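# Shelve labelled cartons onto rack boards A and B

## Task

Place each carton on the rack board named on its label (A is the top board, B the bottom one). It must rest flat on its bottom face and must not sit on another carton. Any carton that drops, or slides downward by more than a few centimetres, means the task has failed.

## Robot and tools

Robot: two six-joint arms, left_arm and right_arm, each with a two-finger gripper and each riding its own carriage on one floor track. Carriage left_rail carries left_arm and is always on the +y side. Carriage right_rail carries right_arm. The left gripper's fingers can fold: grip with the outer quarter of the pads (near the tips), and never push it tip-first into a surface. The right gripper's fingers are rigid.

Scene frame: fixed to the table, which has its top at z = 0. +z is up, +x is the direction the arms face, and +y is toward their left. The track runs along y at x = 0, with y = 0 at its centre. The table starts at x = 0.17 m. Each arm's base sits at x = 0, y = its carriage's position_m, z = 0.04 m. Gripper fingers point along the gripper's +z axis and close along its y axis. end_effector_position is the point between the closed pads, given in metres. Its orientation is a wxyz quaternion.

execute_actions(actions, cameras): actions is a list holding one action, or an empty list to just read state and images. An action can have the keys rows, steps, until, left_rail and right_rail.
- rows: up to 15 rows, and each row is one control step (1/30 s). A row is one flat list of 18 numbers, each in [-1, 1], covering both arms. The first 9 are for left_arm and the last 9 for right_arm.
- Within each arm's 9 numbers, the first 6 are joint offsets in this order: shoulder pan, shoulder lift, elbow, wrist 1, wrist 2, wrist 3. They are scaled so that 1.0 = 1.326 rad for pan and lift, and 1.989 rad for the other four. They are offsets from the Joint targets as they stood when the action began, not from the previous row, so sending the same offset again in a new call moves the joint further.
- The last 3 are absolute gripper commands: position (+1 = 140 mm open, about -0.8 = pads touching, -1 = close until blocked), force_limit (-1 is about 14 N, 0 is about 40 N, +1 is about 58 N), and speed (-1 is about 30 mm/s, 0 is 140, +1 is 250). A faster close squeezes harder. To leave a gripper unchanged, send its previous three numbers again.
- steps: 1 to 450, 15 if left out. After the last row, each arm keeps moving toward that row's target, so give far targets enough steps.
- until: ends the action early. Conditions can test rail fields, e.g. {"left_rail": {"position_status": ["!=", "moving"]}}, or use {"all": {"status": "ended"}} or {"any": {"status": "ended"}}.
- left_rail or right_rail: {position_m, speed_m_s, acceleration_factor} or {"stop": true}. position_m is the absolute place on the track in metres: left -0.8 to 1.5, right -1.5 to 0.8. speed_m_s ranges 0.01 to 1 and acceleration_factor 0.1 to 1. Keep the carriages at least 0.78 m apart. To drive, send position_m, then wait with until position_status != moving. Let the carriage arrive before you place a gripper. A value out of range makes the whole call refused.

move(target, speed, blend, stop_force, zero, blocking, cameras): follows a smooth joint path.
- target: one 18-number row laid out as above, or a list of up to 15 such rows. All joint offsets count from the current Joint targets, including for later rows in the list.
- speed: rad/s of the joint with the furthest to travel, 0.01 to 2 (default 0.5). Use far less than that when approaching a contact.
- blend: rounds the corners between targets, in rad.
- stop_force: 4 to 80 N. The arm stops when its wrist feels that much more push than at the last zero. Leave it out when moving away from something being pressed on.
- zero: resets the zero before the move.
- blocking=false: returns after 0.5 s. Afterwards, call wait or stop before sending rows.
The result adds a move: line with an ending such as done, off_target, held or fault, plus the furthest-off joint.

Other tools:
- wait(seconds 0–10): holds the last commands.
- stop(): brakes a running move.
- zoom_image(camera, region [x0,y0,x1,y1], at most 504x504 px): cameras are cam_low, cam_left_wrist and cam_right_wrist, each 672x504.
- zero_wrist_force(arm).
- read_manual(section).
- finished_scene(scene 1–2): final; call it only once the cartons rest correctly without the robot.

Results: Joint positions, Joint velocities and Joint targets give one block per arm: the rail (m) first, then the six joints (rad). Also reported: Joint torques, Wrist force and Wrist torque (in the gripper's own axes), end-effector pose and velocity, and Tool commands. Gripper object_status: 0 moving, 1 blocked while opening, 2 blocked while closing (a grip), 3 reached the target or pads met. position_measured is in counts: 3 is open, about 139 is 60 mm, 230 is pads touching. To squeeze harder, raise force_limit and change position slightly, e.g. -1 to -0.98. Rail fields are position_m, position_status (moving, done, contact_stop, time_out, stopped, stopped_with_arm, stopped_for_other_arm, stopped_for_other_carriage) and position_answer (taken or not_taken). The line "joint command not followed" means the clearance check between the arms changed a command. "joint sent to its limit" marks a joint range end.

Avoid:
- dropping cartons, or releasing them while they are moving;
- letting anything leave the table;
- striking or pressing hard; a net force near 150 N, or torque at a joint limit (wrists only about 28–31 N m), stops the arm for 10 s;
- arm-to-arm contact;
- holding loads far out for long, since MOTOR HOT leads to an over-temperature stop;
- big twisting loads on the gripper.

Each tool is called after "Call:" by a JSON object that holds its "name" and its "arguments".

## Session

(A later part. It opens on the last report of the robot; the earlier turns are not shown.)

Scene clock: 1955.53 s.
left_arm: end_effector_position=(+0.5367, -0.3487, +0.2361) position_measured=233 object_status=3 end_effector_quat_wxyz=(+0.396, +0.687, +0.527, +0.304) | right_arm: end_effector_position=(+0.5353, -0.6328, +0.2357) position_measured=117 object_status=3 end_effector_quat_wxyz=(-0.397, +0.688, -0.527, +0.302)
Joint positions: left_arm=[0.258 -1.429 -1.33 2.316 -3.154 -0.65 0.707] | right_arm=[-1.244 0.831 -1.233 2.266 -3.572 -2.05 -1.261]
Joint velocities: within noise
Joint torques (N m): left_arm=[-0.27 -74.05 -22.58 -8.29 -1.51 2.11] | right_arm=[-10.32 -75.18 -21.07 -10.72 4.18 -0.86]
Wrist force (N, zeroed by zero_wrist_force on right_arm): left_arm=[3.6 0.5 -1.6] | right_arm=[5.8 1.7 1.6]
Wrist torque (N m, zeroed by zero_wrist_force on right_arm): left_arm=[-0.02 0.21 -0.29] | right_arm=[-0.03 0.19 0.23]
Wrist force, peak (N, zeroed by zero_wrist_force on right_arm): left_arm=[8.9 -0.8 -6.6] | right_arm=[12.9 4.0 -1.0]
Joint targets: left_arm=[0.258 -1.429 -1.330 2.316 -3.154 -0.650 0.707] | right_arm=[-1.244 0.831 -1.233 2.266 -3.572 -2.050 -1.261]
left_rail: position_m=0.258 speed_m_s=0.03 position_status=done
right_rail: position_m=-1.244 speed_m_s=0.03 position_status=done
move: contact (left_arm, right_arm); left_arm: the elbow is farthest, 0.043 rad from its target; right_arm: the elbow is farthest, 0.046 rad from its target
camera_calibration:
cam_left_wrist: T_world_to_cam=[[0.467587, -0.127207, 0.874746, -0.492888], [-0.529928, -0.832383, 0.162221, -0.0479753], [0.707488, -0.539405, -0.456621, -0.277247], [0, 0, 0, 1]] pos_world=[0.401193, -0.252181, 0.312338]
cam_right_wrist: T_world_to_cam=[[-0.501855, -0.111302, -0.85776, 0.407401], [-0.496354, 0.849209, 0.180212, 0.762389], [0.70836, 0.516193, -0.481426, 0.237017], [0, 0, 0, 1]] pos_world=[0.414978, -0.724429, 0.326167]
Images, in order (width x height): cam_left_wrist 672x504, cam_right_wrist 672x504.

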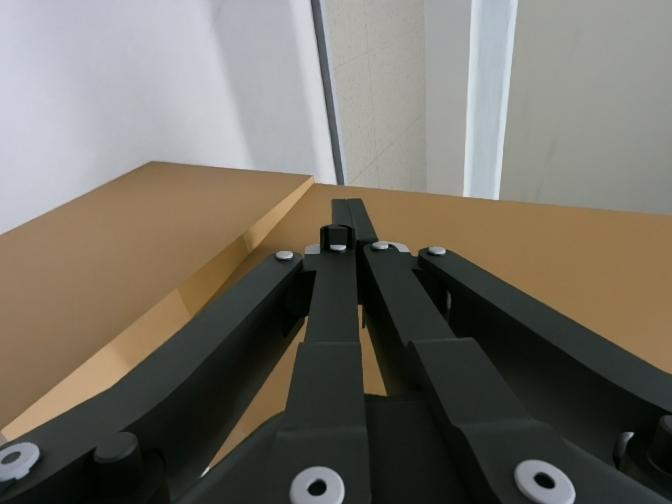

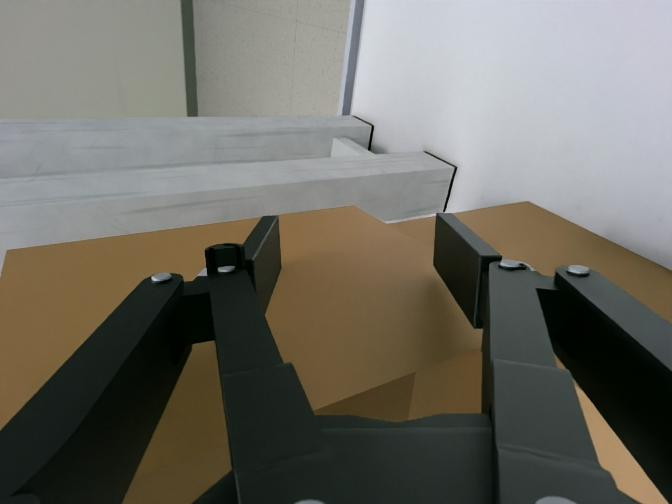

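Call:
{"name": "move", "arguments": {"target": [0.0004,-0.0053,0.0046,-0.0011,0,0,-1,0,0,-0.0075,-0.0068,0.0076,-0.005,0.004,-0.0033,0.1,1,0], "speed": 0.05, "cameras": []}}

Call:
{"name": "execute_actions", "arguments": {"actions": [{"left_rail":{"position_m":0.2534,"speed_m_s":0.02,"acceleration_factor":0.1},"right_rail":{"position_m":-1.2368,"speed_m_s":0.02,"acceleration_factor":0.1},"steps":90,"until":{"all":{"status":"ended"}}}], "cameras": []}}

Call:
{"name": "move", "arguments": {"target": [-0.0002,0.0069,-0.0061,0.0017,0.0001,-0.0002,-1,0,0,0.006,0.0053,-0.0061,0.0041,-0.0032,0.0028,0.1,1,0], "speed": 0.015, "stop_force": 66, "cameras": ["cam_left_wrist","cam_right_wrist"]}}

Scene clock: 1967.70 s.
left_arm: end_effector_position=(+0.5363, -0.3434, +0.2365) position_measured=233 object_status=3 end_effector_quat_wxyz=(+0.396, +0.687, +0.528, +0.304) | right_arm: end_effector_position=(+0.5349, -0.6415, +0.2363) position_measured=117 object_status=3 end_effector_quat_wxyz=(-0.397, +0.688, -0.527, +0.302)
Joint positions: left_arm=[0.258 -1.428 -1.337 2.325 -3.156 -0.65 0.707] | right_arm=[-1.244 0.821 -1.242 2.281 -3.582 -2.042 -1.267]
Joint velocities: within noise
Joint torques (N m): left_arm=[11.38 -75.44 -19.84 -8.48 0.93 1.8] | right_arm=[-15.52 -72.11 -17.62 -10.29 2.88 -1.06]
Wrist force (N, zeroed by zero_wrist_force on right_arm): left_arm=[0.2 -0.3 -0.3] | right_arm=[-1.0 0.5 0.0]
Wrist torque (N m, zeroed by zero_wrist_force on right_arm): left_arm=[0.02 0.00 -0.25] | right_arm=[0.12 0.22 0.01]
Wrist force, peak (N, zeroed by zero_wrist_force on right_arm): left_arm=[3.9 1.4 -2.9] | right_arm=[6.3 1.9 1.7]
Joint targets: left_arm=[0.258 -1.428 -1.337 2.325 -3.156 -0.650 0.707] | right_arm=[-1.244 0.821 -1.242 2.281 -3.582 -2.042 -1.267]
left_rail: position_m=0.258 speed_m_s=0.03 position_status=done
right_rail: position_m=-1.244 speed_m_s=0.03 position_status=done
move: done
No camera images: "cameras" was empty.

Scene clock: 1968.60 s.
left_arm: end_effector_position=(+0.5363, -0.3478, +0.2365) position_measured=233 object_status=3 end_effector_quat_wxyz=(+0.396, +0.687, +0.528, +0.304) | right_arm: end_effector_position=(+0.5349, -0.6339, +0.2362) position_measured=117 object_status=3 end_effector_quat_wxyz=(-0.397, +0.688, -0.527, +0.302)
Joint positions: left_arm=[0.253 -1.428 -1.337 2.325 -3.156 -0.65 0.707] | right_arm=[-1.237 0.821 -1.242 2.281 -3.582 -2.042 -1.267]
Joint velocities: within noise
Joint torques (N m): left_arm=[9.27 -75.66 -27.47 -8.15 3.45 2.23] | right_arm=[-7.1 -71.3 -27.41 -9.84 2.9 -1.23]
Wrist force (N, zeroed by zero_wrist_force on right_arm): left_arm=[6.0 -1.1 -3.6] | right_arm=[3.7 3.9 -2.9]
Wrist torque (N m, zeroed by zero_wrist_force on right_arm): left_arm=[0.01 0.21 -0.28] | right_arm=[0.13 0.38 0.16]
Wrist force, peak (N, zeroed by zero_wrist_force on right_arm): left_arm=[6.2 -1.4 -3.5] | right_arm=[4.4 4.4 -2.0]
Joint targets: left_arm=[0.253 -1.428 -1.337 2.325 -3.156 -0.650 0.707] | right_arm=[-1.237 0.821 -1.242 2.281 -3.582 -2.042 -1.267]
Tool commands: left_gripper/position=-1.0 left_gripper/force_limit=+0.0 left_gripper/speed=+0.0 right_gripper/position=+0.1 right_gripper/force_limit=+1.0 right_gripper/speed=+0.0
left_rail: position_m=0.253 speed_m_s=0.02 position_status=done
right_rail: position_m=-1.237 speed_m_s=0.02 position_status=done
No camera images: "cameras" was empty.

Scene clock: 1970.50 s.
left_arm: end_effector_position=(+0.5372, -0.3547, +0.2361) position_measured=233 object_status=3 end_effector_quat_wxyz=(+0.396, +0.687, +0.528, +0.304) | right_arm: end_effector_position=(+0.5353, -0.6269, +0.2359) position_measured=117 object_status=3 end_effector_quat_wxyz=(-0.397, +0.688, -0.527, +0.302)
Joint positions: left_arm=[0.253 -1.428 -1.328 2.313 -3.152 -0.65 0.706] | right_arm=[-1.237 0.829 -1.235 2.269 -3.574 -2.049 -1.262]
Joint velocities: within noise
Joint torques (N m): left_arm=[-50.01 -49.93 -96.87 -10.15 -6.79 -2] | right_arm=[49.38 -44.84 -54.86 -2.14 13.89 0.34]
Wrist force (N, zeroed by zero_wrist_force on right_arm): left_arm=[65.0 -28.1 -6.7] | right_arm=[66.7 6.5 -13.4]
Wrist torque (N m, zeroed by zero_wrist_force on right_arm): left_arm=[0.66 2.48 -0.14] | right_arm=[0.63 1.25 2.69]
Wrist force, peak (N, zeroed by zero_wrist_force on right_arm): left_arm=[65.0 -28.1 -6.7] | right_arm=[66.7 6.5 -13.4]
Joint targets: left_arm=[0.253 -1.428 -1.328 2.313 -3.152 -0.650 0.706] | right_arm=[-1.237 0.829 -1.235 2.269 -3.574 -2.049 -1.262]
left_rail: position_m=0.253 speed_m_s=0.02 position_status=done
right_rail: position_m=-1.237 speed_m_s=0.02 position_status=done
move: done
camera_calibration:
cam_left_wrist: T_world_to_cam=[[0.467603, -0.126942, 0.874776, -0.493741], [-0.529404, -0.83273, 0.162147, -0.0531013], [0.707869, -0.53893, -0.456591, -0.280877], [0, 0, 0, 1]] pos_world=[0.401587, -0.258269, 0.312278]
cam_right_wrist: T_world_to_cam=[[-0.501771, -0.110889, -0.857863, 0.40847], [-0.496182, 0.84926, 0.180443, 0.757172], [0.70854, 0.516198, -0.481155, 0.233952], [0, 0, 0, 1]] pos_world=[0.41489, -0.718506, 0.326352]
Images, in order (width x height): cam_left_wrist 672x504, cam_right_wrist 672x504.

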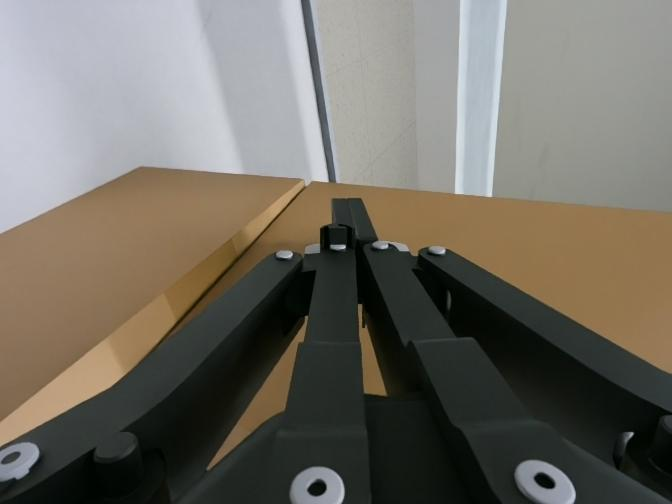

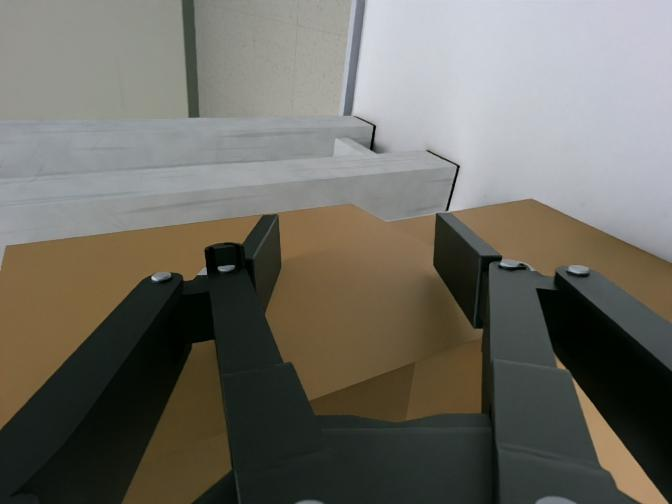

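Call:
{"name": "move", "arguments": {"target": [0.0002,-0.0397,-0.0082,0.0342,0,0,-1,0,0,0.0004,-0.0392,-0.006,0.0323,-0.0002,0.0002,0.1,1,0], "speed": 0.05, "cameras": ["cam_left_wrist","cam_right_wrist"]}}

Scene clock: 1981.73 s.
left_arm: end_effector_position=(+0.5374, -0.3553, +0.2660) position_measured=233 object_status=3 end_effector_quat_wxyz=(+0.397, +0.687, +0.528, +0.304) | right_arm: end_effector_position=(+0.5353, -0.6264, +0.2652) position_measured=117 object_status=3 end_effector_quat_wxyz=(-0.397, +0.688, -0.527, +0.302)
Joint positions: left_arm=[0.253 -1.428 -1.38 2.297 -3.085 -0.65 0.706] | right_arm=[-1.237 0.829 -1.287 2.257 -3.51 -2.049 -1.261]
Joint velocities: within noise
Joint torques (N m): left_arm=[-27.44 -86.6 -106.4 -9.9 -9.19 -2.32] | right_arm=[57.45 -64.95 -60.21 -1.78 12.77 -0.06]
Wrist force (N, zeroed by zero_wrist_force on right_arm): left_arm=[74.1 -30.4 -8.4] | right_arm=[76.3 7.8 -14.4]
Wrist torque (N m, zeroed by zero_wrist_force on right_arm): left_arm=[0.74 2.85 -0.10] | right_arm=[0.88 1.42 3.02]
Wrist force, peak (N, zeroed by zero_wrist_force on right_arm): left_arm=[75.1 -31.0 -8.7] | right_arm=[77.3 7.1 -15.3]
Joint targets: left_arm=[0.253 -1.428 -1.380 2.297 -3.084 -0.650 0.706] | right_arm=[-1.237 0.829 -1.287 2.257 -3.510 -2.049 -1.261]
left_rail: position_m=0.253 speed_m_s=0.02 position_status=done
right_rail: position_m=-1.237 speed_m_s=0.02 position_status=done
move: done
camera_calibration:
cam_left_wrist: T_world_to_cam=[[0.467557, -0.126012, 0.874935, -0.519797], [-0.529233, -0.832694, 0.162888, -0.0585479], [0.708027, -0.539205, -0.456022, -0.267996], [0, 0, 0, 1]] pos_world=[0.401798, -0.258758, 0.342114]
cam_right_wrist: T_world_to_cam=[[-0.501914, -0.110958, -0.857771, 0.433594], [-0.49619, 0.849247, 0.180484, 0.751474], [0.708433, 0.516205, -0.481305, 0.24786], [0, 0, 0, 1]] pos_world=[0.414909, -0.718023, 0.355591]
Images, in order (width x height): cam_left_wrist 672x504, cam_right_wrist 672x504.

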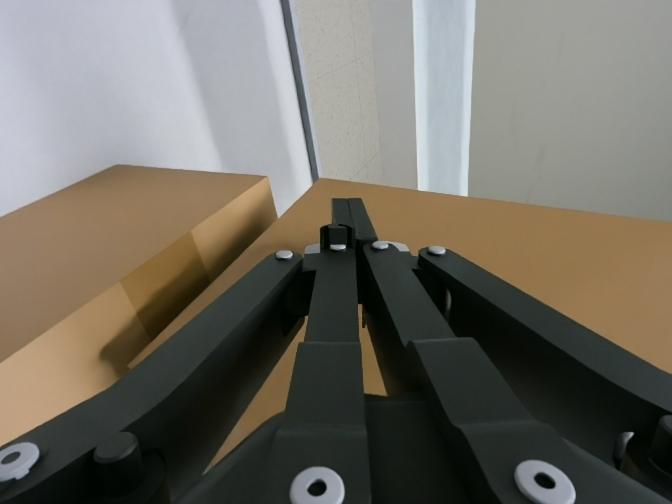

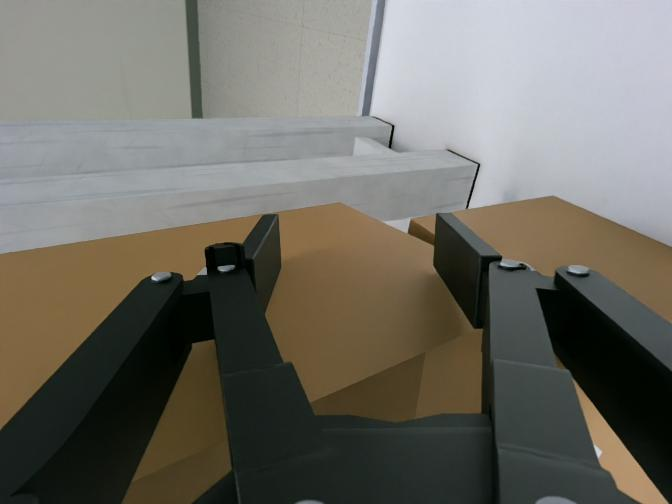

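Call:
{"name": "wait", "arguments": {"seconds": 1, "cameras": ["cam_left_wrist","cam_right_wrist"]}}

Scene clock: 1991.40 s.
left_arm: end_effector_position=(+0.5374, -0.3553, +0.2661) position_measured=233 object_status=3 end_effector_quat_wxyz=(+0.397, +0.687, +0.528, +0.304) | right_arm: end_effector_position=(+0.5353, -0.6264, +0.2652) position_measured=117 object_status=3 end_effector_quat_wxyz=(-0.397, +0.688, -0.527, +0.302)
Joint positions: left_arm=[0.253 -1.428 -1.38 2.297 -3.084 -0.65 0.706] | right_arm=[-1.237 0.829 -1.287 2.257 -3.51 -2.049 -1.261]
Joint velocities: within noise
Joint torques (N m): left_arm=[-28.67 -88.21 -101.99 -10.2 -8.88 -1.87] | right_arm=[52.8 -63.58 -53.92 -3.17 12.89 -0.13]
Wrist force (N, zeroed by zero_wrist_force on right_arm): left_arm=[74.2 -30.8 -8.1] | right_arm=[76.5 7.9 -14.0]
Wrist torque (N m, zeroed by zero_wrist_force on right_arm): left_arm=[0.67 2.82 -0.11] | right_arm=[0.87 1.40 3.02]
Wrist force, peak (N, zeroed by zero_wrist_force on right_arm): left_arm=[74.6 -30.7 -8.1] | right_arm=[76.9 7.8 -14.4]
Joint targets: left_arm=[0.253 -1.428 -1.380 2.297 -3.084 -0.650 0.706] | right_arm=[-1.237 0.829 -1.287 2.257 -3.510 -2.049 -1.261]
Tool commands: left_gripper/position=-1.0 left_gripper/force_limit=+0.0 left_gripper/speed=+0.0 right_gripper/position=+0.1 right_gripper/force_limit=+1.0 right_gripper/speed=+0.0
left_rail: position_m=0.253 speed_m_s=0.02 position_status=done
right_rail: position_m=-1.237 speed_m_s=0.02 position_status=done
wait: 1.00 s; at rest from the start
camera_calibration:
cam_left_wrist: T_world_to_cam=[[0.467556, -0.126008, 0.874936, -0.519869], [-0.529232, -0.832694, 0.162891, -0.0585618], [0.708029, -0.539205, -0.456019, -0.26796], [0, 0, 0, 1]] pos_world=[0.401799, -0.258757, 0.342197]
cam_right_wrist: T_world_to_cam=[[-0.501909, -0.110952, -0.857774, 0.43367], [-0.496189, 0.849247, 0.180486, 0.751458], [0.708437, 0.516206, -0.481298, 0.247897], [0, 0, 0, 1]] pos_world=[0.414909, -0.718023, 0.355675]
Images, in order (width x height): cam_left_wrist 672x504, cam_right_wrist 672x504.

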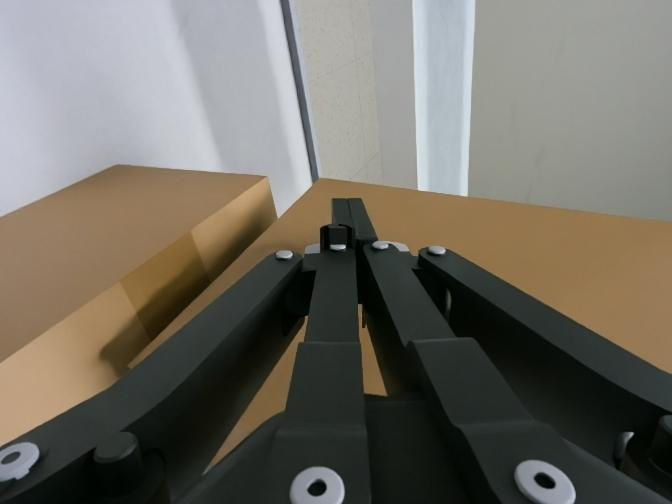

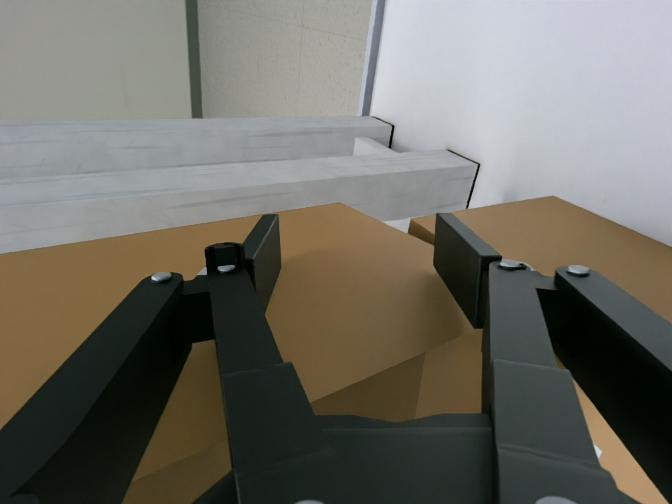

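Call:
{"name": "move", "arguments": {"target": [-0.0002,0.0405,0.0080,-0.0345,0,0,-1,0,0,-0.0004,0.04,0.0058,-0.0325,0.0002,-0.0002,0.1,1,0], "speed": 0.05, "stop_force": 20, "cameras": ["cam_left_wrist"]}}

Call:
{"name": "execute_actions", "arguments": {"actions": [{"left_rail":{"position_m":0.2654,"speed_m_s":0.03,"acceleration_factor":0.1},"right_rail":{"position_m":-1.2488,"speed_m_s":0.03,"acceleration_factor":0.1},"steps":90,"until":{"all":{"status":"ended"}}}], "cameras": ["cam_left_wrist","cam_right_wrist"]}}

Scene clock: 2007.00 s.
left_arm: end_effector_position=(+0.5372, -0.3550, +0.2357) position_measured=233 object_status=3 end_effector_quat_wxyz=(+0.396, +0.687, +0.528, +0.304) | right_arm: end_effector_position=(+0.5354, -0.6267, +0.2355) position_measured=117 object_status=3 end_effector_quat_wxyz=(-0.397, +0.688, -0.527, +0.302)
Joint positions: left_arm=[0.253 -1.428 -1.327 2.312 -3.153 -0.65 0.706] | right_arm=[-1.237 0.829 -1.234 2.269 -3.574 -2.049 -1.262]
Joint velocities: within noise
Joint torques (N m): left_arm=[-48.9 -50.81 -76.5 -24.13 -9 -1.63] | right_arm=[26.65 -41.75 -37.82 -9.36 32.89 -5.44]
Wrist force (N, zeroed by zero_wrist_force on right_arm): left_arm=[66.3 -27.5 -7.9] | right_arm=[68.8 0.3 -14.2]
Wrist torque (N m, zeroed by zero_wrist_force on right_arm): left_arm=[0.71 2.53 -0.16] | right_arm=[0.68 1.43 2.83]
Wrist force, peak (N, zeroed by zero_wrist_force on right_arm): left_arm=[75.3 -30.2 -9.4] | right_arm=[77.6 8.3 -14.1]
Joint targets: left_arm=[0.253 -1.428 -1.327 2.312 -3.153 -0.650 0.706] | right_arm=[-1.237 0.829 -1.234 2.269 -3.574 -2.049 -1.262]
left_rail: position_m=0.253 speed_m_s=0.02 position_status=done
right_rail: position_m=-1.237 speed_m_s=0.02 position_status=done
move: done
camera_calibration:
cam_left_wrist: T_world_to_cam=[[0.467645, -0.126998, 0.874745, -0.493487], [-0.529437, -0.832709, 0.162146, -0.0532704], [0.707816, -0.538949, -0.456651, -0.281209], [0, 0, 0, 1]] pos_world=[0.401618, -0.258588, 0.311899]
Images, in order (width x height): cam_left_wrist 672x504.

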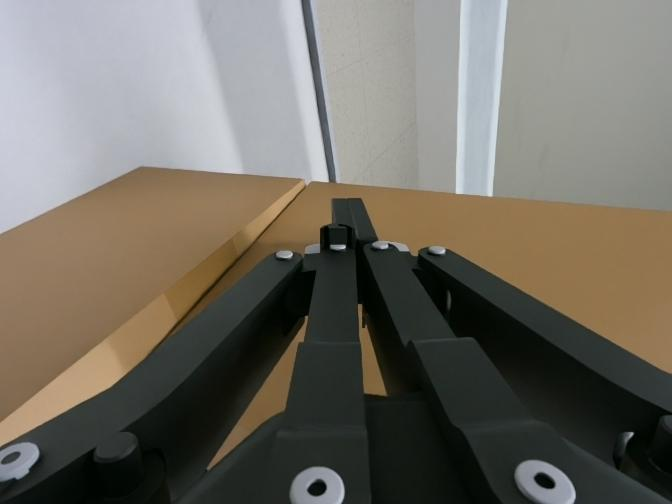

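Scene clock: 2008.07 s.
left_arm: end_effector_position=(+0.5372, -0.3431, +0.2357) position_measured=233 object_status=3 end_effector_quat_wxyz=(+0.396, +0.687, +0.528, +0.304) | right_arm: end_effector_position=(+0.5354, -0.6386, +0.2355) position_measured=117 object_status=3 end_effector_quat_wxyz=(-0.397, +0.688, -0.527, +0.302)
Joint positions: left_arm=[0.265 -1.428 -1.327 2.312 -3.153 -0.65 0.706] | right_arm=[-1.249 0.829 -1.234 2.269 -3.574 -2.049 -1.262]
Joint velocities: within noise
Joint torques (N m): left_arm=[10.16 -50.31 -20.76 -0.83 5.09 -1.67] | right_arm=[-9.14 -57.75 -20.02 -2.86 -2.26 0.93]
Wrist force (N, zeroed by zero_wrist_force on right_arm): left_arm=[-0.1 -0.1 -0.4] | right_arm=[7.7 1.7 -0.2]
Wrist torque (N m, zeroed by zero_wrist_force on right_arm): left_arm=[0.06 0.08 -0.26] | right_arm=[0.51 -1.48 0.06]
Wrist force, peak (N, zeroed by zero_wrist_force on right_arm): left_arm=[66.6 -27.5 -8.3] | right_arm=[69.0 0.1 -13.9]
Joint targets: left_arm=[0.265 -1.428 -1.327 2.312 -3.153 -0.650 0.706] | right_arm=[-1.249 0.829 -1.234 2.269 -3.574 -2.049 -1.262]
Tool commands: left_gripper/position=-1.0 left_gripper/force_limit=+0.0 left_gripper/speed=+0.0 right_gripper/position=+0.1 right_gripper/force_limit=+1.0 right_gripper/speed=+0.0
left_rail: position_m=0.265 speed_m_s=0.03 position_status=done
right_rail: position_m=-1.249 speed_m_s=0.03 position_status=done
camera_calibration:
cam_left_wrist: T_world_to_cam=[[0.467637, -0.127002, 0.874749, -0.491963], [-0.529505, -0.83266, 0.162179, -0.0433287], [0.707771, -0.539025, -0.456631, -0.274755], [0, 0, 0, 1]] pos_world=[0.401581, -0.246659, 0.311909]
cam_right_wrist: T_world_to_cam=[[-0.501858, -0.111058, -0.857791, 0.406774], [-0.496288, 0.849205, 0.180411, 0.767278], [0.708404, 0.516252, -0.481297, 0.239798], [0, 0, 0, 1]] pos_world=[0.415059, -0.730197, 0.325916]
Images, in order (width x height): cam_left_wrist 672x504, cam_right_wrist 672x504.

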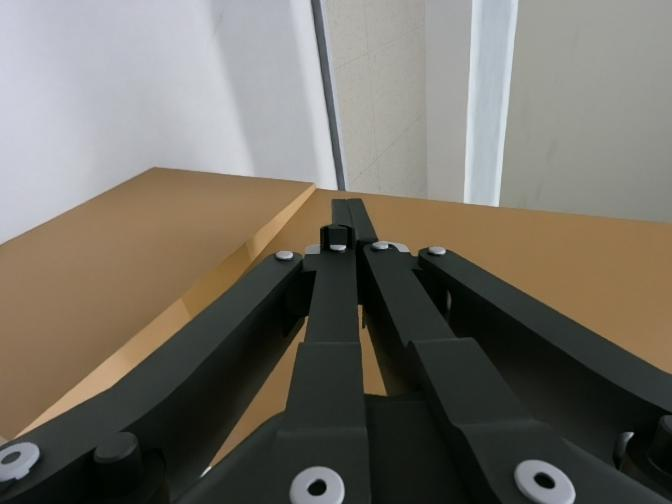

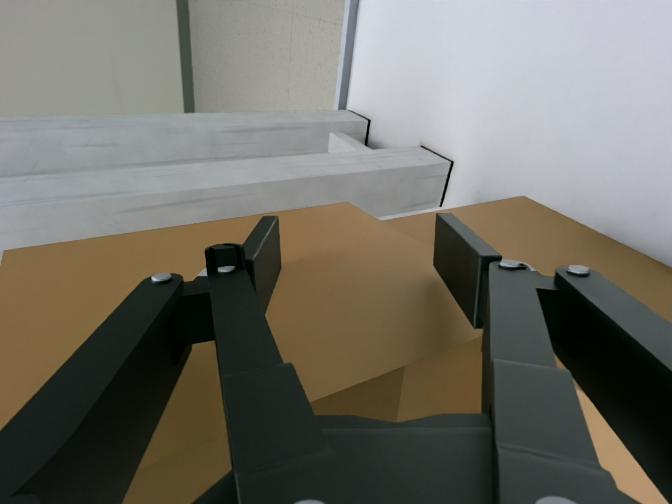

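Call:
{"name": "move", "arguments": {"target": [-0.0201,-0.0201,0.0132,0.0143,0.0074,-0.0175,-1,0,0,0.0084,-0.0126,0.0122,-0.0033,-0.0075,0.0034,0.1,1,0], "speed": 0.06, "cameras": []}}

Call:
{"name": "zero_wrist_force", "arguments": {"arm": "right_arm"}}

Call:
{"name": "execute_actions", "arguments": {"actions": [{"left_rail":{"position_m":0.2518,"speed_m_s":0.02,"acceleration_factor":0.1},"right_rail":{"position_m":-1.2388,"speed_m_s":0.02,"acceleration_factor":0.1},"steps":90,"until":{"all":{"status":"ended"}}}], "cameras": []}}

Call:
{"name": "move", "arguments": {"target": [-0.0002,0.0069,-0.0061,0.0017,0.0001,-0.0002,-1,0,0,0.006,0.0053,-0.0061,0.0041,-0.0032,0.0028,0.1,1,0], "speed": 0.015, "stop_force": 66, "cameras": ["cam_left_wrist","cam_right_wrist"]}}

Scene clock: 2022.77 s.
left_arm: end_effector_position=(+0.5215, -0.3361, +0.2369) position_measured=233 object_status=3 end_effector_quat_wxyz=(+0.397, +0.687, +0.527, +0.305) | right_arm: end_effector_position=(+0.5217, -0.6472, +0.2376) position_measured=117 object_status=3 end_effector_quat_wxyz=(-0.397, +0.687, -0.527, +0.304)
Joint positions: left_arm=[0.265 -1.455 -1.353 2.339 -3.125 -0.635 0.671] | right_arm=[-1.249 0.84 -1.251 2.293 -3.581 -2.063 -1.255]
Joint velocities: within noise
Joint torques (N m): left_arm=[-15.52 -72.9 -21.88 -1.21 5.28 -2.81] | right_arm=[11.69 -70.87 -17.33 -9.91 -4.05 1.6]
Wrist force (N, zeroed by zero_wrist_force on right_arm): left_arm=[-0.1 -0.4 -0.6] | right_arm=[6.7 2.4 0.1]
Wrist torque (N m, zeroed by zero_wrist_force on right_arm): left_arm=[0.01 0.05 -0.25] | right_arm=[0.54 -1.51 -0.02]
Wrist force, peak (N, zeroed by zero_wrist_force on right_arm): left_arm=[0.2 -0.5 -0.8] | right_arm=[8.2 1.8 -0.3]
Joint targets: left_arm=[0.265 -1.455 -1.353 2.339 -3.125 -0.635 0.671] | right_arm=[-1.249 0.840 -1.251 2.293 -3.581 -2.063 -1.255]
left_rail: position_m=0.265 speed_m_s=0.03 position_status=done
right_rail: position_m=-1.249 speed_m_s=0.03 position_status=done
move: done
No camera images: "cameras" was empty.

Wrist force sensor zeroed.

Scene clock: 2023.97 s.
left_arm: end_effector_position=(+0.5214, -0.3496, +0.2369) position_measured=233 object_status=3 end_effector_quat_wxyz=(+0.397, +0.687, +0.527, +0.305) | right_arm: end_effector_position=(+0.5216, -0.6373, +0.2376) position_measured=117 object_status=3 end_effector_quat_wxyz=(-0.397, +0.687, -0.527, +0.304)
Joint positions: left_arm=[0.252 -1.455 -1.353 2.339 -3.125 -0.635 0.671] | right_arm=[-1.239 0.84 -1.251 2.293 -3.581 -2.064 -1.255]
Joint velocities: within noise
Joint torques (N m): left_arm=[-16.18 -72.76 -33.48 -2.78 -1.31 -2.71] | right_arm=[12.33 -68.13 -27.81 -9.2 2.83 1.72]
Wrist force (N, zeroed by zero_wrist_force on right_arm): left_arm=[9.9 -1.7 -3.8] | right_arm=[5.0 3.0 0.5]
Wrist torque (N m, zeroed by zero_wrist_force on right_arm): left_arm=[0.04 0.36 -0.29] | right_arm=[-0.16 0.13 0.16]
Wrist force, peak (N, zeroed by zero_wrist_force on right_arm): left_arm=[10.4 -2.4 -3.2] | right_arm=[5.5 4.0 1.1]
Joint targets: left_arm=[0.252 -1.455 -1.353 2.339 -3.125 -0.635 0.671] | right_arm=[-1.239 0.840 -1.251 2.293 -3.581 -2.063 -1.255]
Tool commands: left_gripper/position=-1.0 left_gripper/force_limit=+0.0 left_gripper/speed=+0.0 right_gripper/position=+0.1 right_gripper/force_limit=+1.0 right_gripper/speed=+0.0
left_rail: position_m=0.252 speed_m_s=0.02 position_status=done
right_rail: position_m=-1.239 speed_m_s=0.02 position_status=done
No camera images: "cameras" was empty.

Scene clock: 2025.80 s.
left_arm: end_effector_position=(+0.5221, -0.3566, +0.2366) position_measured=233 object_status=3 end_effector_quat_wxyz=(+0.397, +0.687, +0.527, +0.305) | right_arm: end_effector_position=(+0.5219, -0.6302, +0.2373) position_measured=117 object_status=3 end_effector_quat_wxyz=(-0.397, +0.687, -0.527, +0.304)
Joint positions: left_arm=[0.252 -1.455 -1.344 2.327 -3.121 -0.635 0.671] | right_arm=[-1.239 0.848 -1.244 2.281 -3.573 -2.07 -1.249]
Joint velocities: within noise
Joint torques (N m): left_arm=[-40.52 -47.07 -89.62 -8.6 -3.71 -3.16] | right_arm=[43.52 -46.78 -52.4 -2.29 9.88 0.63]
Wrist force (N, zeroed by zero_wrist_force on right_arm): left_arm=[53.5 -25.8 -5.3] | right_arm=[56.0 6.5 -9.2]
Wrist torque (N m, zeroed by zero_wrist_force on right_arm): left_arm=[0.70 2.05 -0.15] | right_arm=[0.28 0.93 2.22]
Wrist force, peak (N, zeroed by zero_wrist_force on right_arm): left_arm=[53.7 -25.4 -5.8] | right_arm=[56.1 5.5 -10.1]
Joint targets: left_arm=[0.252 -1.455 -1.344 2.327 -3.121 -0.635 0.671] | right_arm=[-1.239 0.848 -1.244 2.281 -3.573 -2.070 -1.249]
left_rail: position_m=0.252 speed_m_s=0.02 position_status=done
right_rail: position_m=-1.239 speed_m_s=0.02 position_status=done
move: done
camera_calibration:
cam_left_wrist: T_world_to_cam=[[0.466759, -0.127825, 0.875098, -0.487337], [-0.530461, -0.832207, 0.161377, -0.0618329], [0.707635, -0.53953, -0.456246, -0.271103], [0, 0, 0, 1]] pos_world=[0.386511, -0.26002, 0.312757]
cam_right_wrist: T_world_to_cam=[[-0.49945, -0.109426, -0.859404, 0.402674], [-0.492866, 0.851707, 0.177987, 0.753552], [0.712484, 0.512466, -0.479317, 0.240931], [0, 0, 0, 1]] pos_world=[0.400856, -0.721211, 0.327419]
Images, in order (width x height): cam_left_wrist 672x504, cam_right_wrist 672x504.

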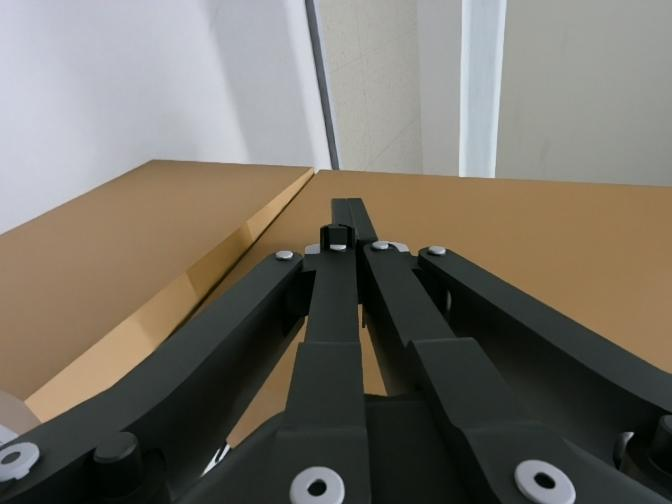

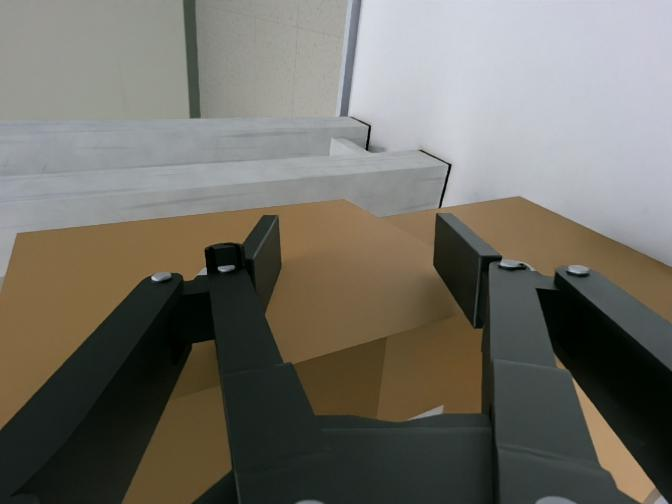

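Call:
{"name": "move", "arguments": {"target": [[0,0.001,-0.0009,0.0002,0,0,-1,0,0,0.0009,0.0008,-0.0009,0.0006,-0.0005,0.0004,0.1,1,0],[0.0002,-0.0387,-0.0091,0.0345,0,0,-1,0,0,0.0012,-0.0387,-0.0066,0.0329,-0.0006,0.0006,0.1,1,0]], "speed": [0.02,0.05], "cameras": ["cam_left_wrist","cam_right_wrist"]}}

Scene clock: 2034.83 s.
left_arm: end_effector_position=(+0.5224, -0.3580, +0.2661) position_measured=233 object_status=3 end_effector_quat_wxyz=(+0.397, +0.687, +0.527, +0.304) | right_arm: end_effector_position=(+0.5218, -0.6290, +0.2661) position_measured=117 object_status=3 end_effector_quat_wxyz=(-0.397, +0.687, -0.527, +0.304)
Joint positions: left_arm=[0.252 -1.455 -1.395 2.309 -3.053 -0.635 0.671] | right_arm=[-1.239 0.85 -1.295 2.268 -3.508 -2.071 -1.248]
Joint velocities: within noise
Joint torques (N m): left_arm=[-27.95 -83.65 -107.73 -9.67 -5.47 -2.93] | right_arm=[58.19 -64.76 -60.66 -2.19 13.19 0.14]
Wrist force (N, zeroed by zero_wrist_force on right_arm): left_arm=[74.8 -32.5 -8.9] | right_arm=[78.6 6.8 -14.2]
Wrist torque (N m, zeroed by zero_wrist_force on right_arm): left_arm=[0.90 2.77 -0.11] | right_arm=[0.52 1.29 3.12]
Wrist force, peak (N, zeroed by zero_wrist_force on right_arm): left_arm=[76.3 -32.9 -9.6] | right_arm=[80.2 6.4 -14.7]
Joint targets: left_arm=[0.252 -1.455 -1.396 2.308 -3.053 -0.635 0.671] | right_arm=[-1.239 0.850 -1.295 2.268 -3.507 -2.071 -1.248]
left_rail: position_m=0.252 speed_m_s=0.02 position_status=done
right_rail: position_m=-1.239 speed_m_s=0.02 position_status=done
move: done
camera_calibration:
cam_left_wrist: T_world_to_cam=[[0.466739, -0.127007, 0.875228, -0.513207], [-0.53028, -0.832196, 0.162024, -0.0678184], [0.707783, -0.539739, -0.455768, -0.258881], [0, 0, 0, 1]] pos_world=[0.386803, -0.261347, 0.342172]
cam_right_wrist: T_world_to_cam=[[-0.499816, -0.109613, -0.859167, 0.427477], [-0.492825, 0.85172, 0.178036, 0.74728], [0.712255, 0.512404, -0.479724, 0.254406], [0, 0, 0, 1]] pos_world=[0.400736, -0.719975, 0.356276]
Images, in order (width x height): cam_left_wrist 672x504, cam_right_wrist 672x504.

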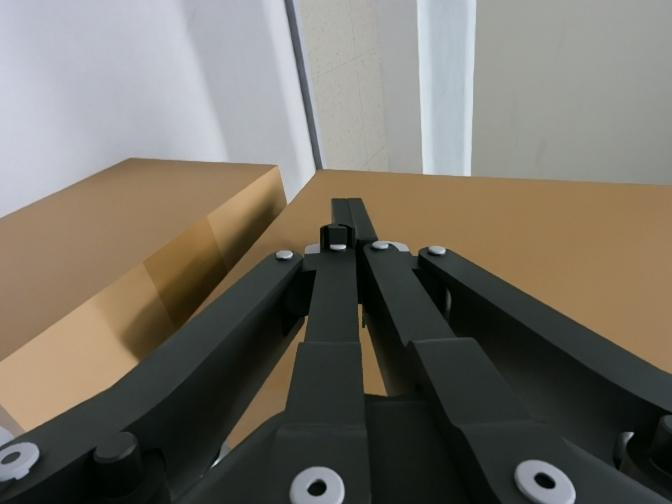

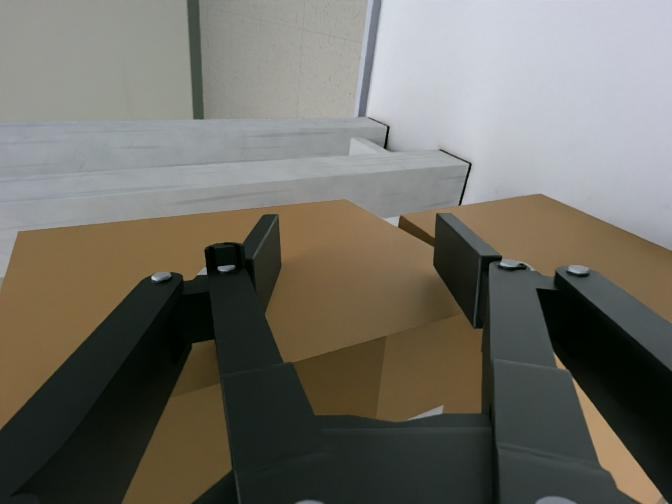

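Call:
{"name": "move", "arguments": {"target": [[0,-0.0378,-0.0093,0.0344,0,0,-1,0,0,0,-0.0383,-0.0070,0.0321,0,0,0.1,1,0],[0,-0.072,-0.0197,0.0678,0,0,-1,0,0,0,-0.0735,-0.0155,0.0642,0,0,0.1,1,0],[0,-0.103,-0.0315,0.1007,0,0,-1,0,0,0,-0.1064,-0.0254,0.0960,0,0,0.1,1,0]], "speed": 0.08, "blend": 0.01, "cameras": ["cam_left_wrist","cam_right_wrist"]}}

Call:
{"name": "execute_actions", "arguments": {"actions": [{"left_rail":{"position_m":0.3868,"speed_m_s":0.08,"acceleration_factor":0.1},"right_rail":{"position_m":-1.1038,"speed_m_s":0.08,"acceleration_factor":0.1},"steps":150,"until":{"all":{"status":"ended"}}}], "cameras": ["cam_left_wrist","cam_right_wrist"]}}

Scene clock: 2050.67 s.
left_arm: end_effector_position=(+0.5223, -0.3573, +0.3529) position_measured=233 object_status=3 end_effector_quat_wxyz=(+0.396, +0.687, +0.527, +0.305) | right_arm: end_effector_position=(+0.5215, -0.6294, +0.3538) position_measured=117 object_status=3 end_effector_quat_wxyz=(-0.397, +0.687, -0.527, +0.304)
Joint positions: left_arm=[0.252 -1.455 -1.532 2.246 -2.853 -0.635 0.671] | right_arm=[-1.239 0.85 -1.436 2.217 -3.317 -2.071 -1.248]
Joint velocities: within noise
Joint torques (N m): left_arm=[-33.13 -74.14 -103.8 -8.22 -5.19 -2.83] | right_arm=[49.84 -55.24 -62.42 -2.91 15.81 0.13]
Wrist force (N, zeroed by zero_wrist_force on right_arm): left_arm=[65.2 -29.3 -7.8] | right_arm=[68.6 7.3 -12.2]
Wrist torque (N m, zeroed by zero_wrist_force on right_arm): left_arm=[0.84 2.43 -0.14] | right_arm=[0.46 1.19 2.70]
Wrist force, peak (N, zeroed by zero_wrist_force on right_arm): left_arm=[77.4 -33.0 -9.8] | right_arm=[81.4 6.8 -15.1]
Joint targets: left_arm=[0.252 -1.455 -1.532 2.246 -2.852 -0.635 0.671] | right_arm=[-1.239 0.850 -1.436 2.217 -3.316 -2.071 -1.248]
left_rail: position_m=0.252 speed_m_s=0.02 position_status=done
right_rail: position_m=-1.239 speed_m_s=0.02 position_status=done
move: done
camera_calibration:
cam_left_wrist: T_world_to_cam=[[0.466847, -0.127925, 0.875036, -0.589368], [-0.530255, -0.83237, 0.161213, -0.0811541], [0.707731, -0.539254, -0.456423, -0.218484], [0, 0, 0, 1]] pos_world=[0.38674, -0.260763, 0.429081]
cam_right_wrist: T_world_to_cam=[[-0.499442, -0.109188, -0.859439, 0.502807], [-0.492895, 0.851637, 0.178237, 0.731731], [0.712469, 0.512632, -0.479162, 0.296726], [0, 0, 0, 1]] pos_world=[0.400381, -0.72038, 0.443891]
Images, in order (width x height): cam_left_wrist 672x504, cam_right_wrist 672x504.

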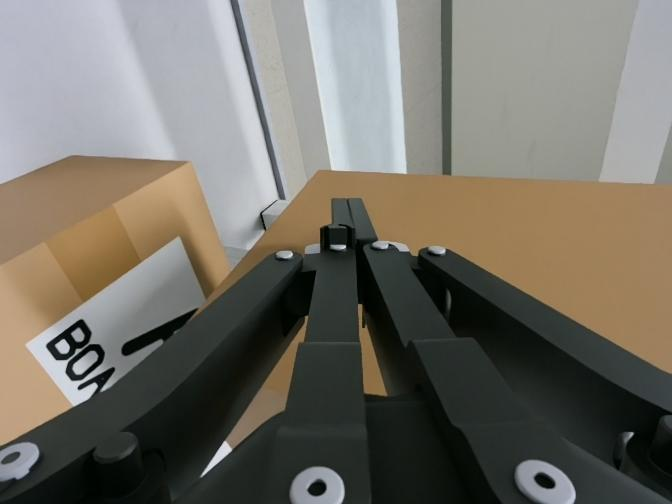

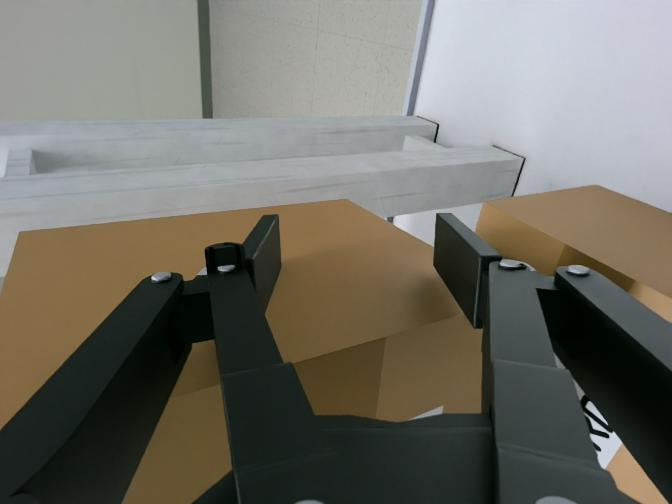

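Scene clock: 2053.77 s.
left_arm: end_effector_position=(+0.5223, -0.2223, +0.3530) position_measured=233 object_status=3 end_effector_quat_wxyz=(+0.396, +0.687, +0.527, +0.305) | right_arm: end_effector_position=(+0.5215, -0.4944, +0.3539) position_measured=117 object_status=3 end_effector_quat_wxyz=(-0.397, +0.687, -0.527, +0.304)
Joint positions: left_arm=[0.387 -1.455 -1.532 2.246 -2.852 -0.635 0.671] | right_arm=[-1.104 0.85 -1.436 2.217 -3.316 -2.071 -1.248]
Joint velocities: within noise
Joint torques (N m): left_arm=[-39.96 -71.3 -84.31 -11.88 -5.16 -2.41] | right_arm=[45.12 -48.4 -55.65 -2.46 19.32 -0.25]
Wrist force (N, zeroed by zero_wrist_force on right_arm): left_arm=[66.2 -29.9 -7.3] | right_arm=[69.9 7.7 -12.7]
Wrist torque (N m, zeroed by zero_wrist_force on right_arm): left_arm=[0.83 2.55 -0.15] | right_arm=[0.55 1.16 2.74]
Wrist force, peak (N, zeroed by zero_wrist_force on right_arm): left_arm=[67.1 -30.5 -7.5] | right_arm=[71.0 7.7 -13.0]
Joint targets: left_arm=[0.387 -1.455 -1.532 2.246 -2.852 -0.635 0.671] | right_arm=[-1.104 0.850 -1.436 2.217 -3.316 -2.071 -1.248]
Tool commands: left_gripper/position=-1.0 left_gripper/force_limit=+0.0 left_gripper/speed=+0.0 right_gripper/position=+0.1 right_gripper/force_limit=+1.0 right_gripper/speed=+0.0
left_rail: position_m=0.387 speed_m_s=0.08 position_status=done
right_rail: position_m=-1.104 speed_m_s=0.08 position_status=done
camera_calibration:
cam_left_wrist: T_world_to_cam=[[0.466849, -0.127936, 0.875034, -0.572178], [-0.530255, -0.832372, 0.161204, 0.0311879], [0.70773, -0.539249, -0.45643, -0.145651], [0, 0, 0, 1]] pos_world=[0.38674, -0.125784, 0.429169]
cam_right_wrist: T_world_to_cam=[[-0.499429, -0.109173, -0.859449, 0.51764], [-0.492898, 0.851634, 0.178244, 0.616756], [0.712477, 0.512641, -0.479142, 0.227577], [0, 0, 0, 1]] pos_world=[0.400379, -0.585404, 0.443993]
Images, in order (width x height): cam_left_wrist 672x504, cam_right_wrist 672x504.

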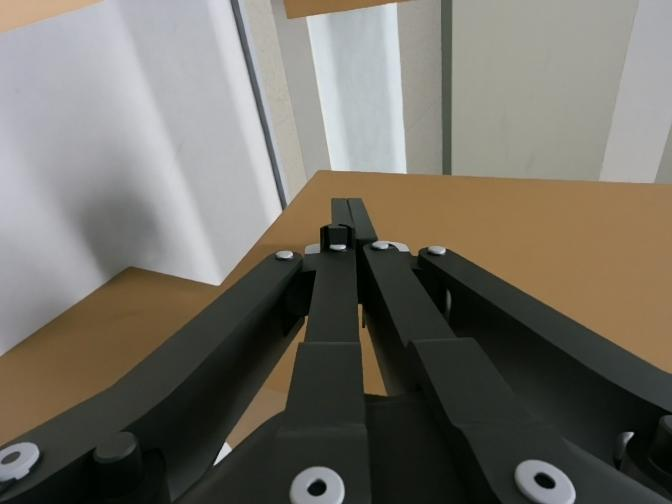

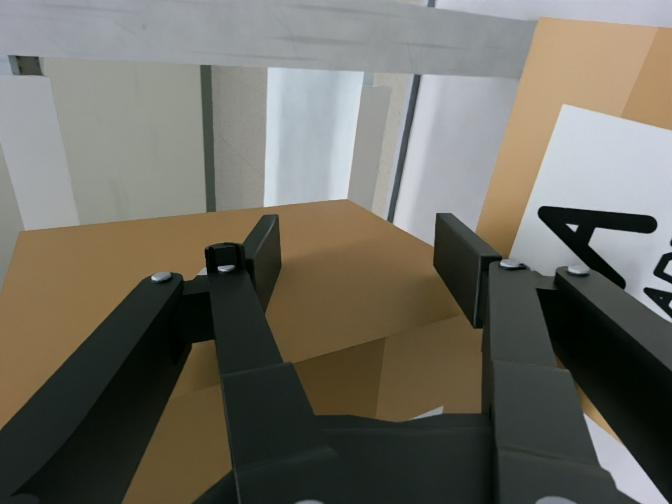

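Call:
{"name": "zoom_image", "arguments": {"camera": "cam_low", "region": [240, 0, 672, 200]}}

Call:
{"name": "zoom_image", "arguments": {"camera": "cam_right_wrist", "region": [0, 0, 504, 240]}}

This scene's latest camera images include none from cam_low. They are from: cam_left_wrist, cam_right_wrist. cam_low's image comes with the result of a call that names it in "cameras".

Scaled by 1.000.

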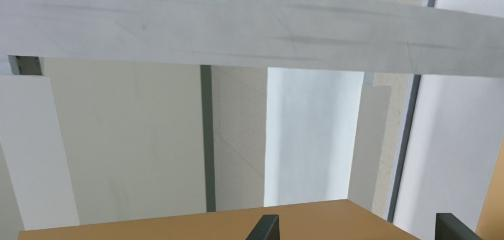

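Call:
{"name": "wait", "arguments": {"seconds": 0.1}}

Call:
{"name": "zoom_image", "arguments": {"camera": "cam_low", "region": [200, 0, 672, 200]}}

Scene clock: 2066.17 s.
left_arm: end_effector_position=(+0.5223, -0.2223, +0.3530) position_measured=233 object_status=3 end_effector_quat_wxyz=(+0.396, +0.687, +0.527, +0.305) | right_arm: end_effector_position=(+0.5215, -0.4944, +0.3539) position_measured=117 object_status=3 end_effector_quat_wxyz=(-0.397, +0.687, -0.527, +0.304)
Joint positions: left_arm=[0.387 -1.455 -1.532 2.246 -2.852 -0.635 0.671] | right_arm=[-1.104 0.85 -1.436 2.217 -3.316 -2.071 -1.248]
Joint velocities: within noise
Joint torques (N m): left_arm=[-42.72 -67.66 -84.79 -14.32 -5.43 -2.64] | right_arm=[41.3 -41.23 -48.76 -2.67 22.4 -0.15]
Wrist force (N, zeroed by zero_wrist_force on right_arm): left_arm=[66.4 -29.7 -7.7] | right_arm=[69.9 7.0 -12.9]
Wrist torque (N m, zeroed by zero_wrist_force on right_arm): left_arm=[0.80 2.50 -0.15] | right_arm=[0.48 1.14 2.75]
Wrist force, peak (N, zeroed by zero_wrist_force on right_arm): left_arm=[66.9 -29.7 -7.9] | right_arm=[70.3 7.3 -12.8]
Joint targets: left_arm=[0.387 -1.455 -1.532 2.246 -2.852 -0.635 0.671] | right_arm=[-1.104 0.850 -1.436 2.217 -3.316 -2.071 -1.248]
Tool commands: left_gripper/position=-1.0 left_gripper/force_limit=+0.0 left_gripper/speed=+0.0 right_gripper/position=+0.1 right_gripper/force_limit=+1.0 right_gripper/speed=+0.0
left_rail: position_m=0.387 speed_m_s=0.08 position_status=done
right_rail: position_m=-1.104 speed_m_s=0.08 position_status=done
wait: 0.10 s; at rest from the start
camera_calibration:
cam_left_wrist: T_world_to_cam=[[0.466849, -0.127936, 0.875034, -0.572175], [-0.530255, -0.832372, 0.161204, 0.0312074], [0.70773, -0.539249, -0.45643, -0.145638], [0, 0, 0, 1]] pos_world=[0.38674, -0.125761, 0.429169]
cam_right_wrist: T_world_to_cam=[[-0.499429, -0.109173, -0.859449, 0.517643], [-0.492898, 0.851634, 0.178244, 0.616736], [0.712477, 0.51264, -0.479142, 0.227565], [0, 0, 0, 1]] pos_world=[0.400379, -0.58538, 0.443993]

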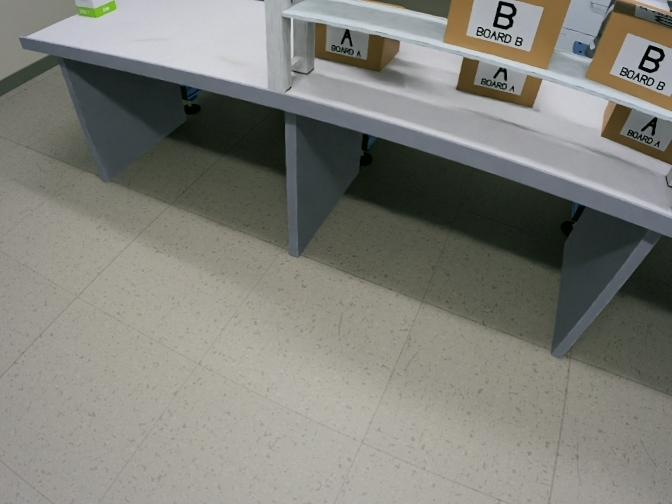

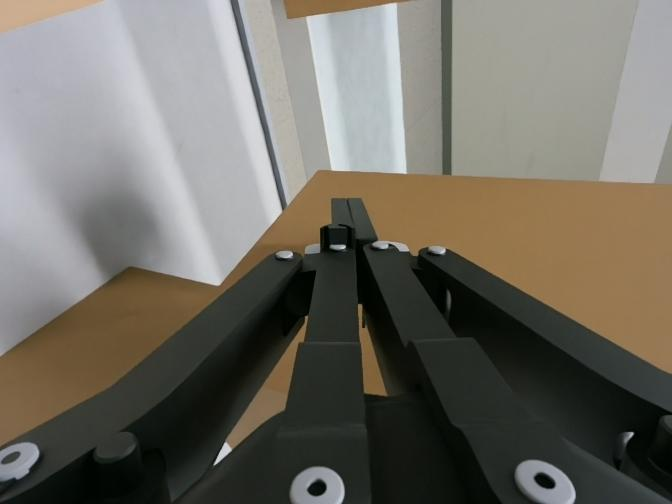

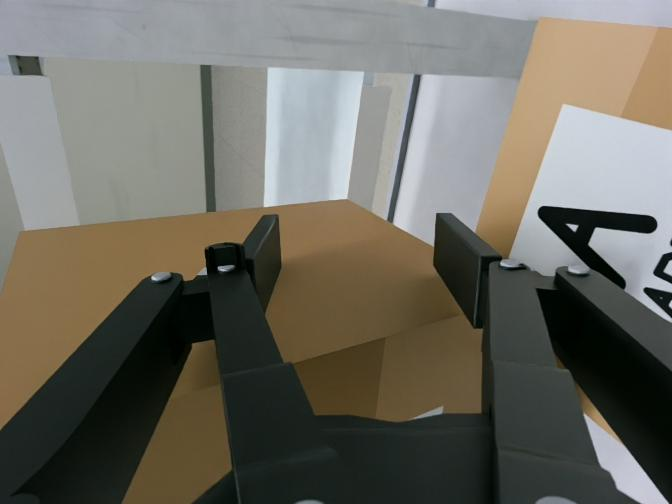

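Scaled by 1.068.

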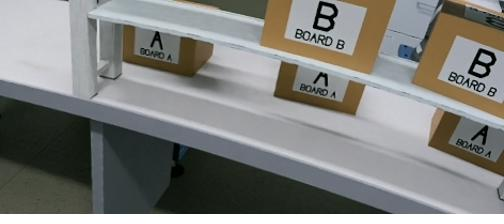

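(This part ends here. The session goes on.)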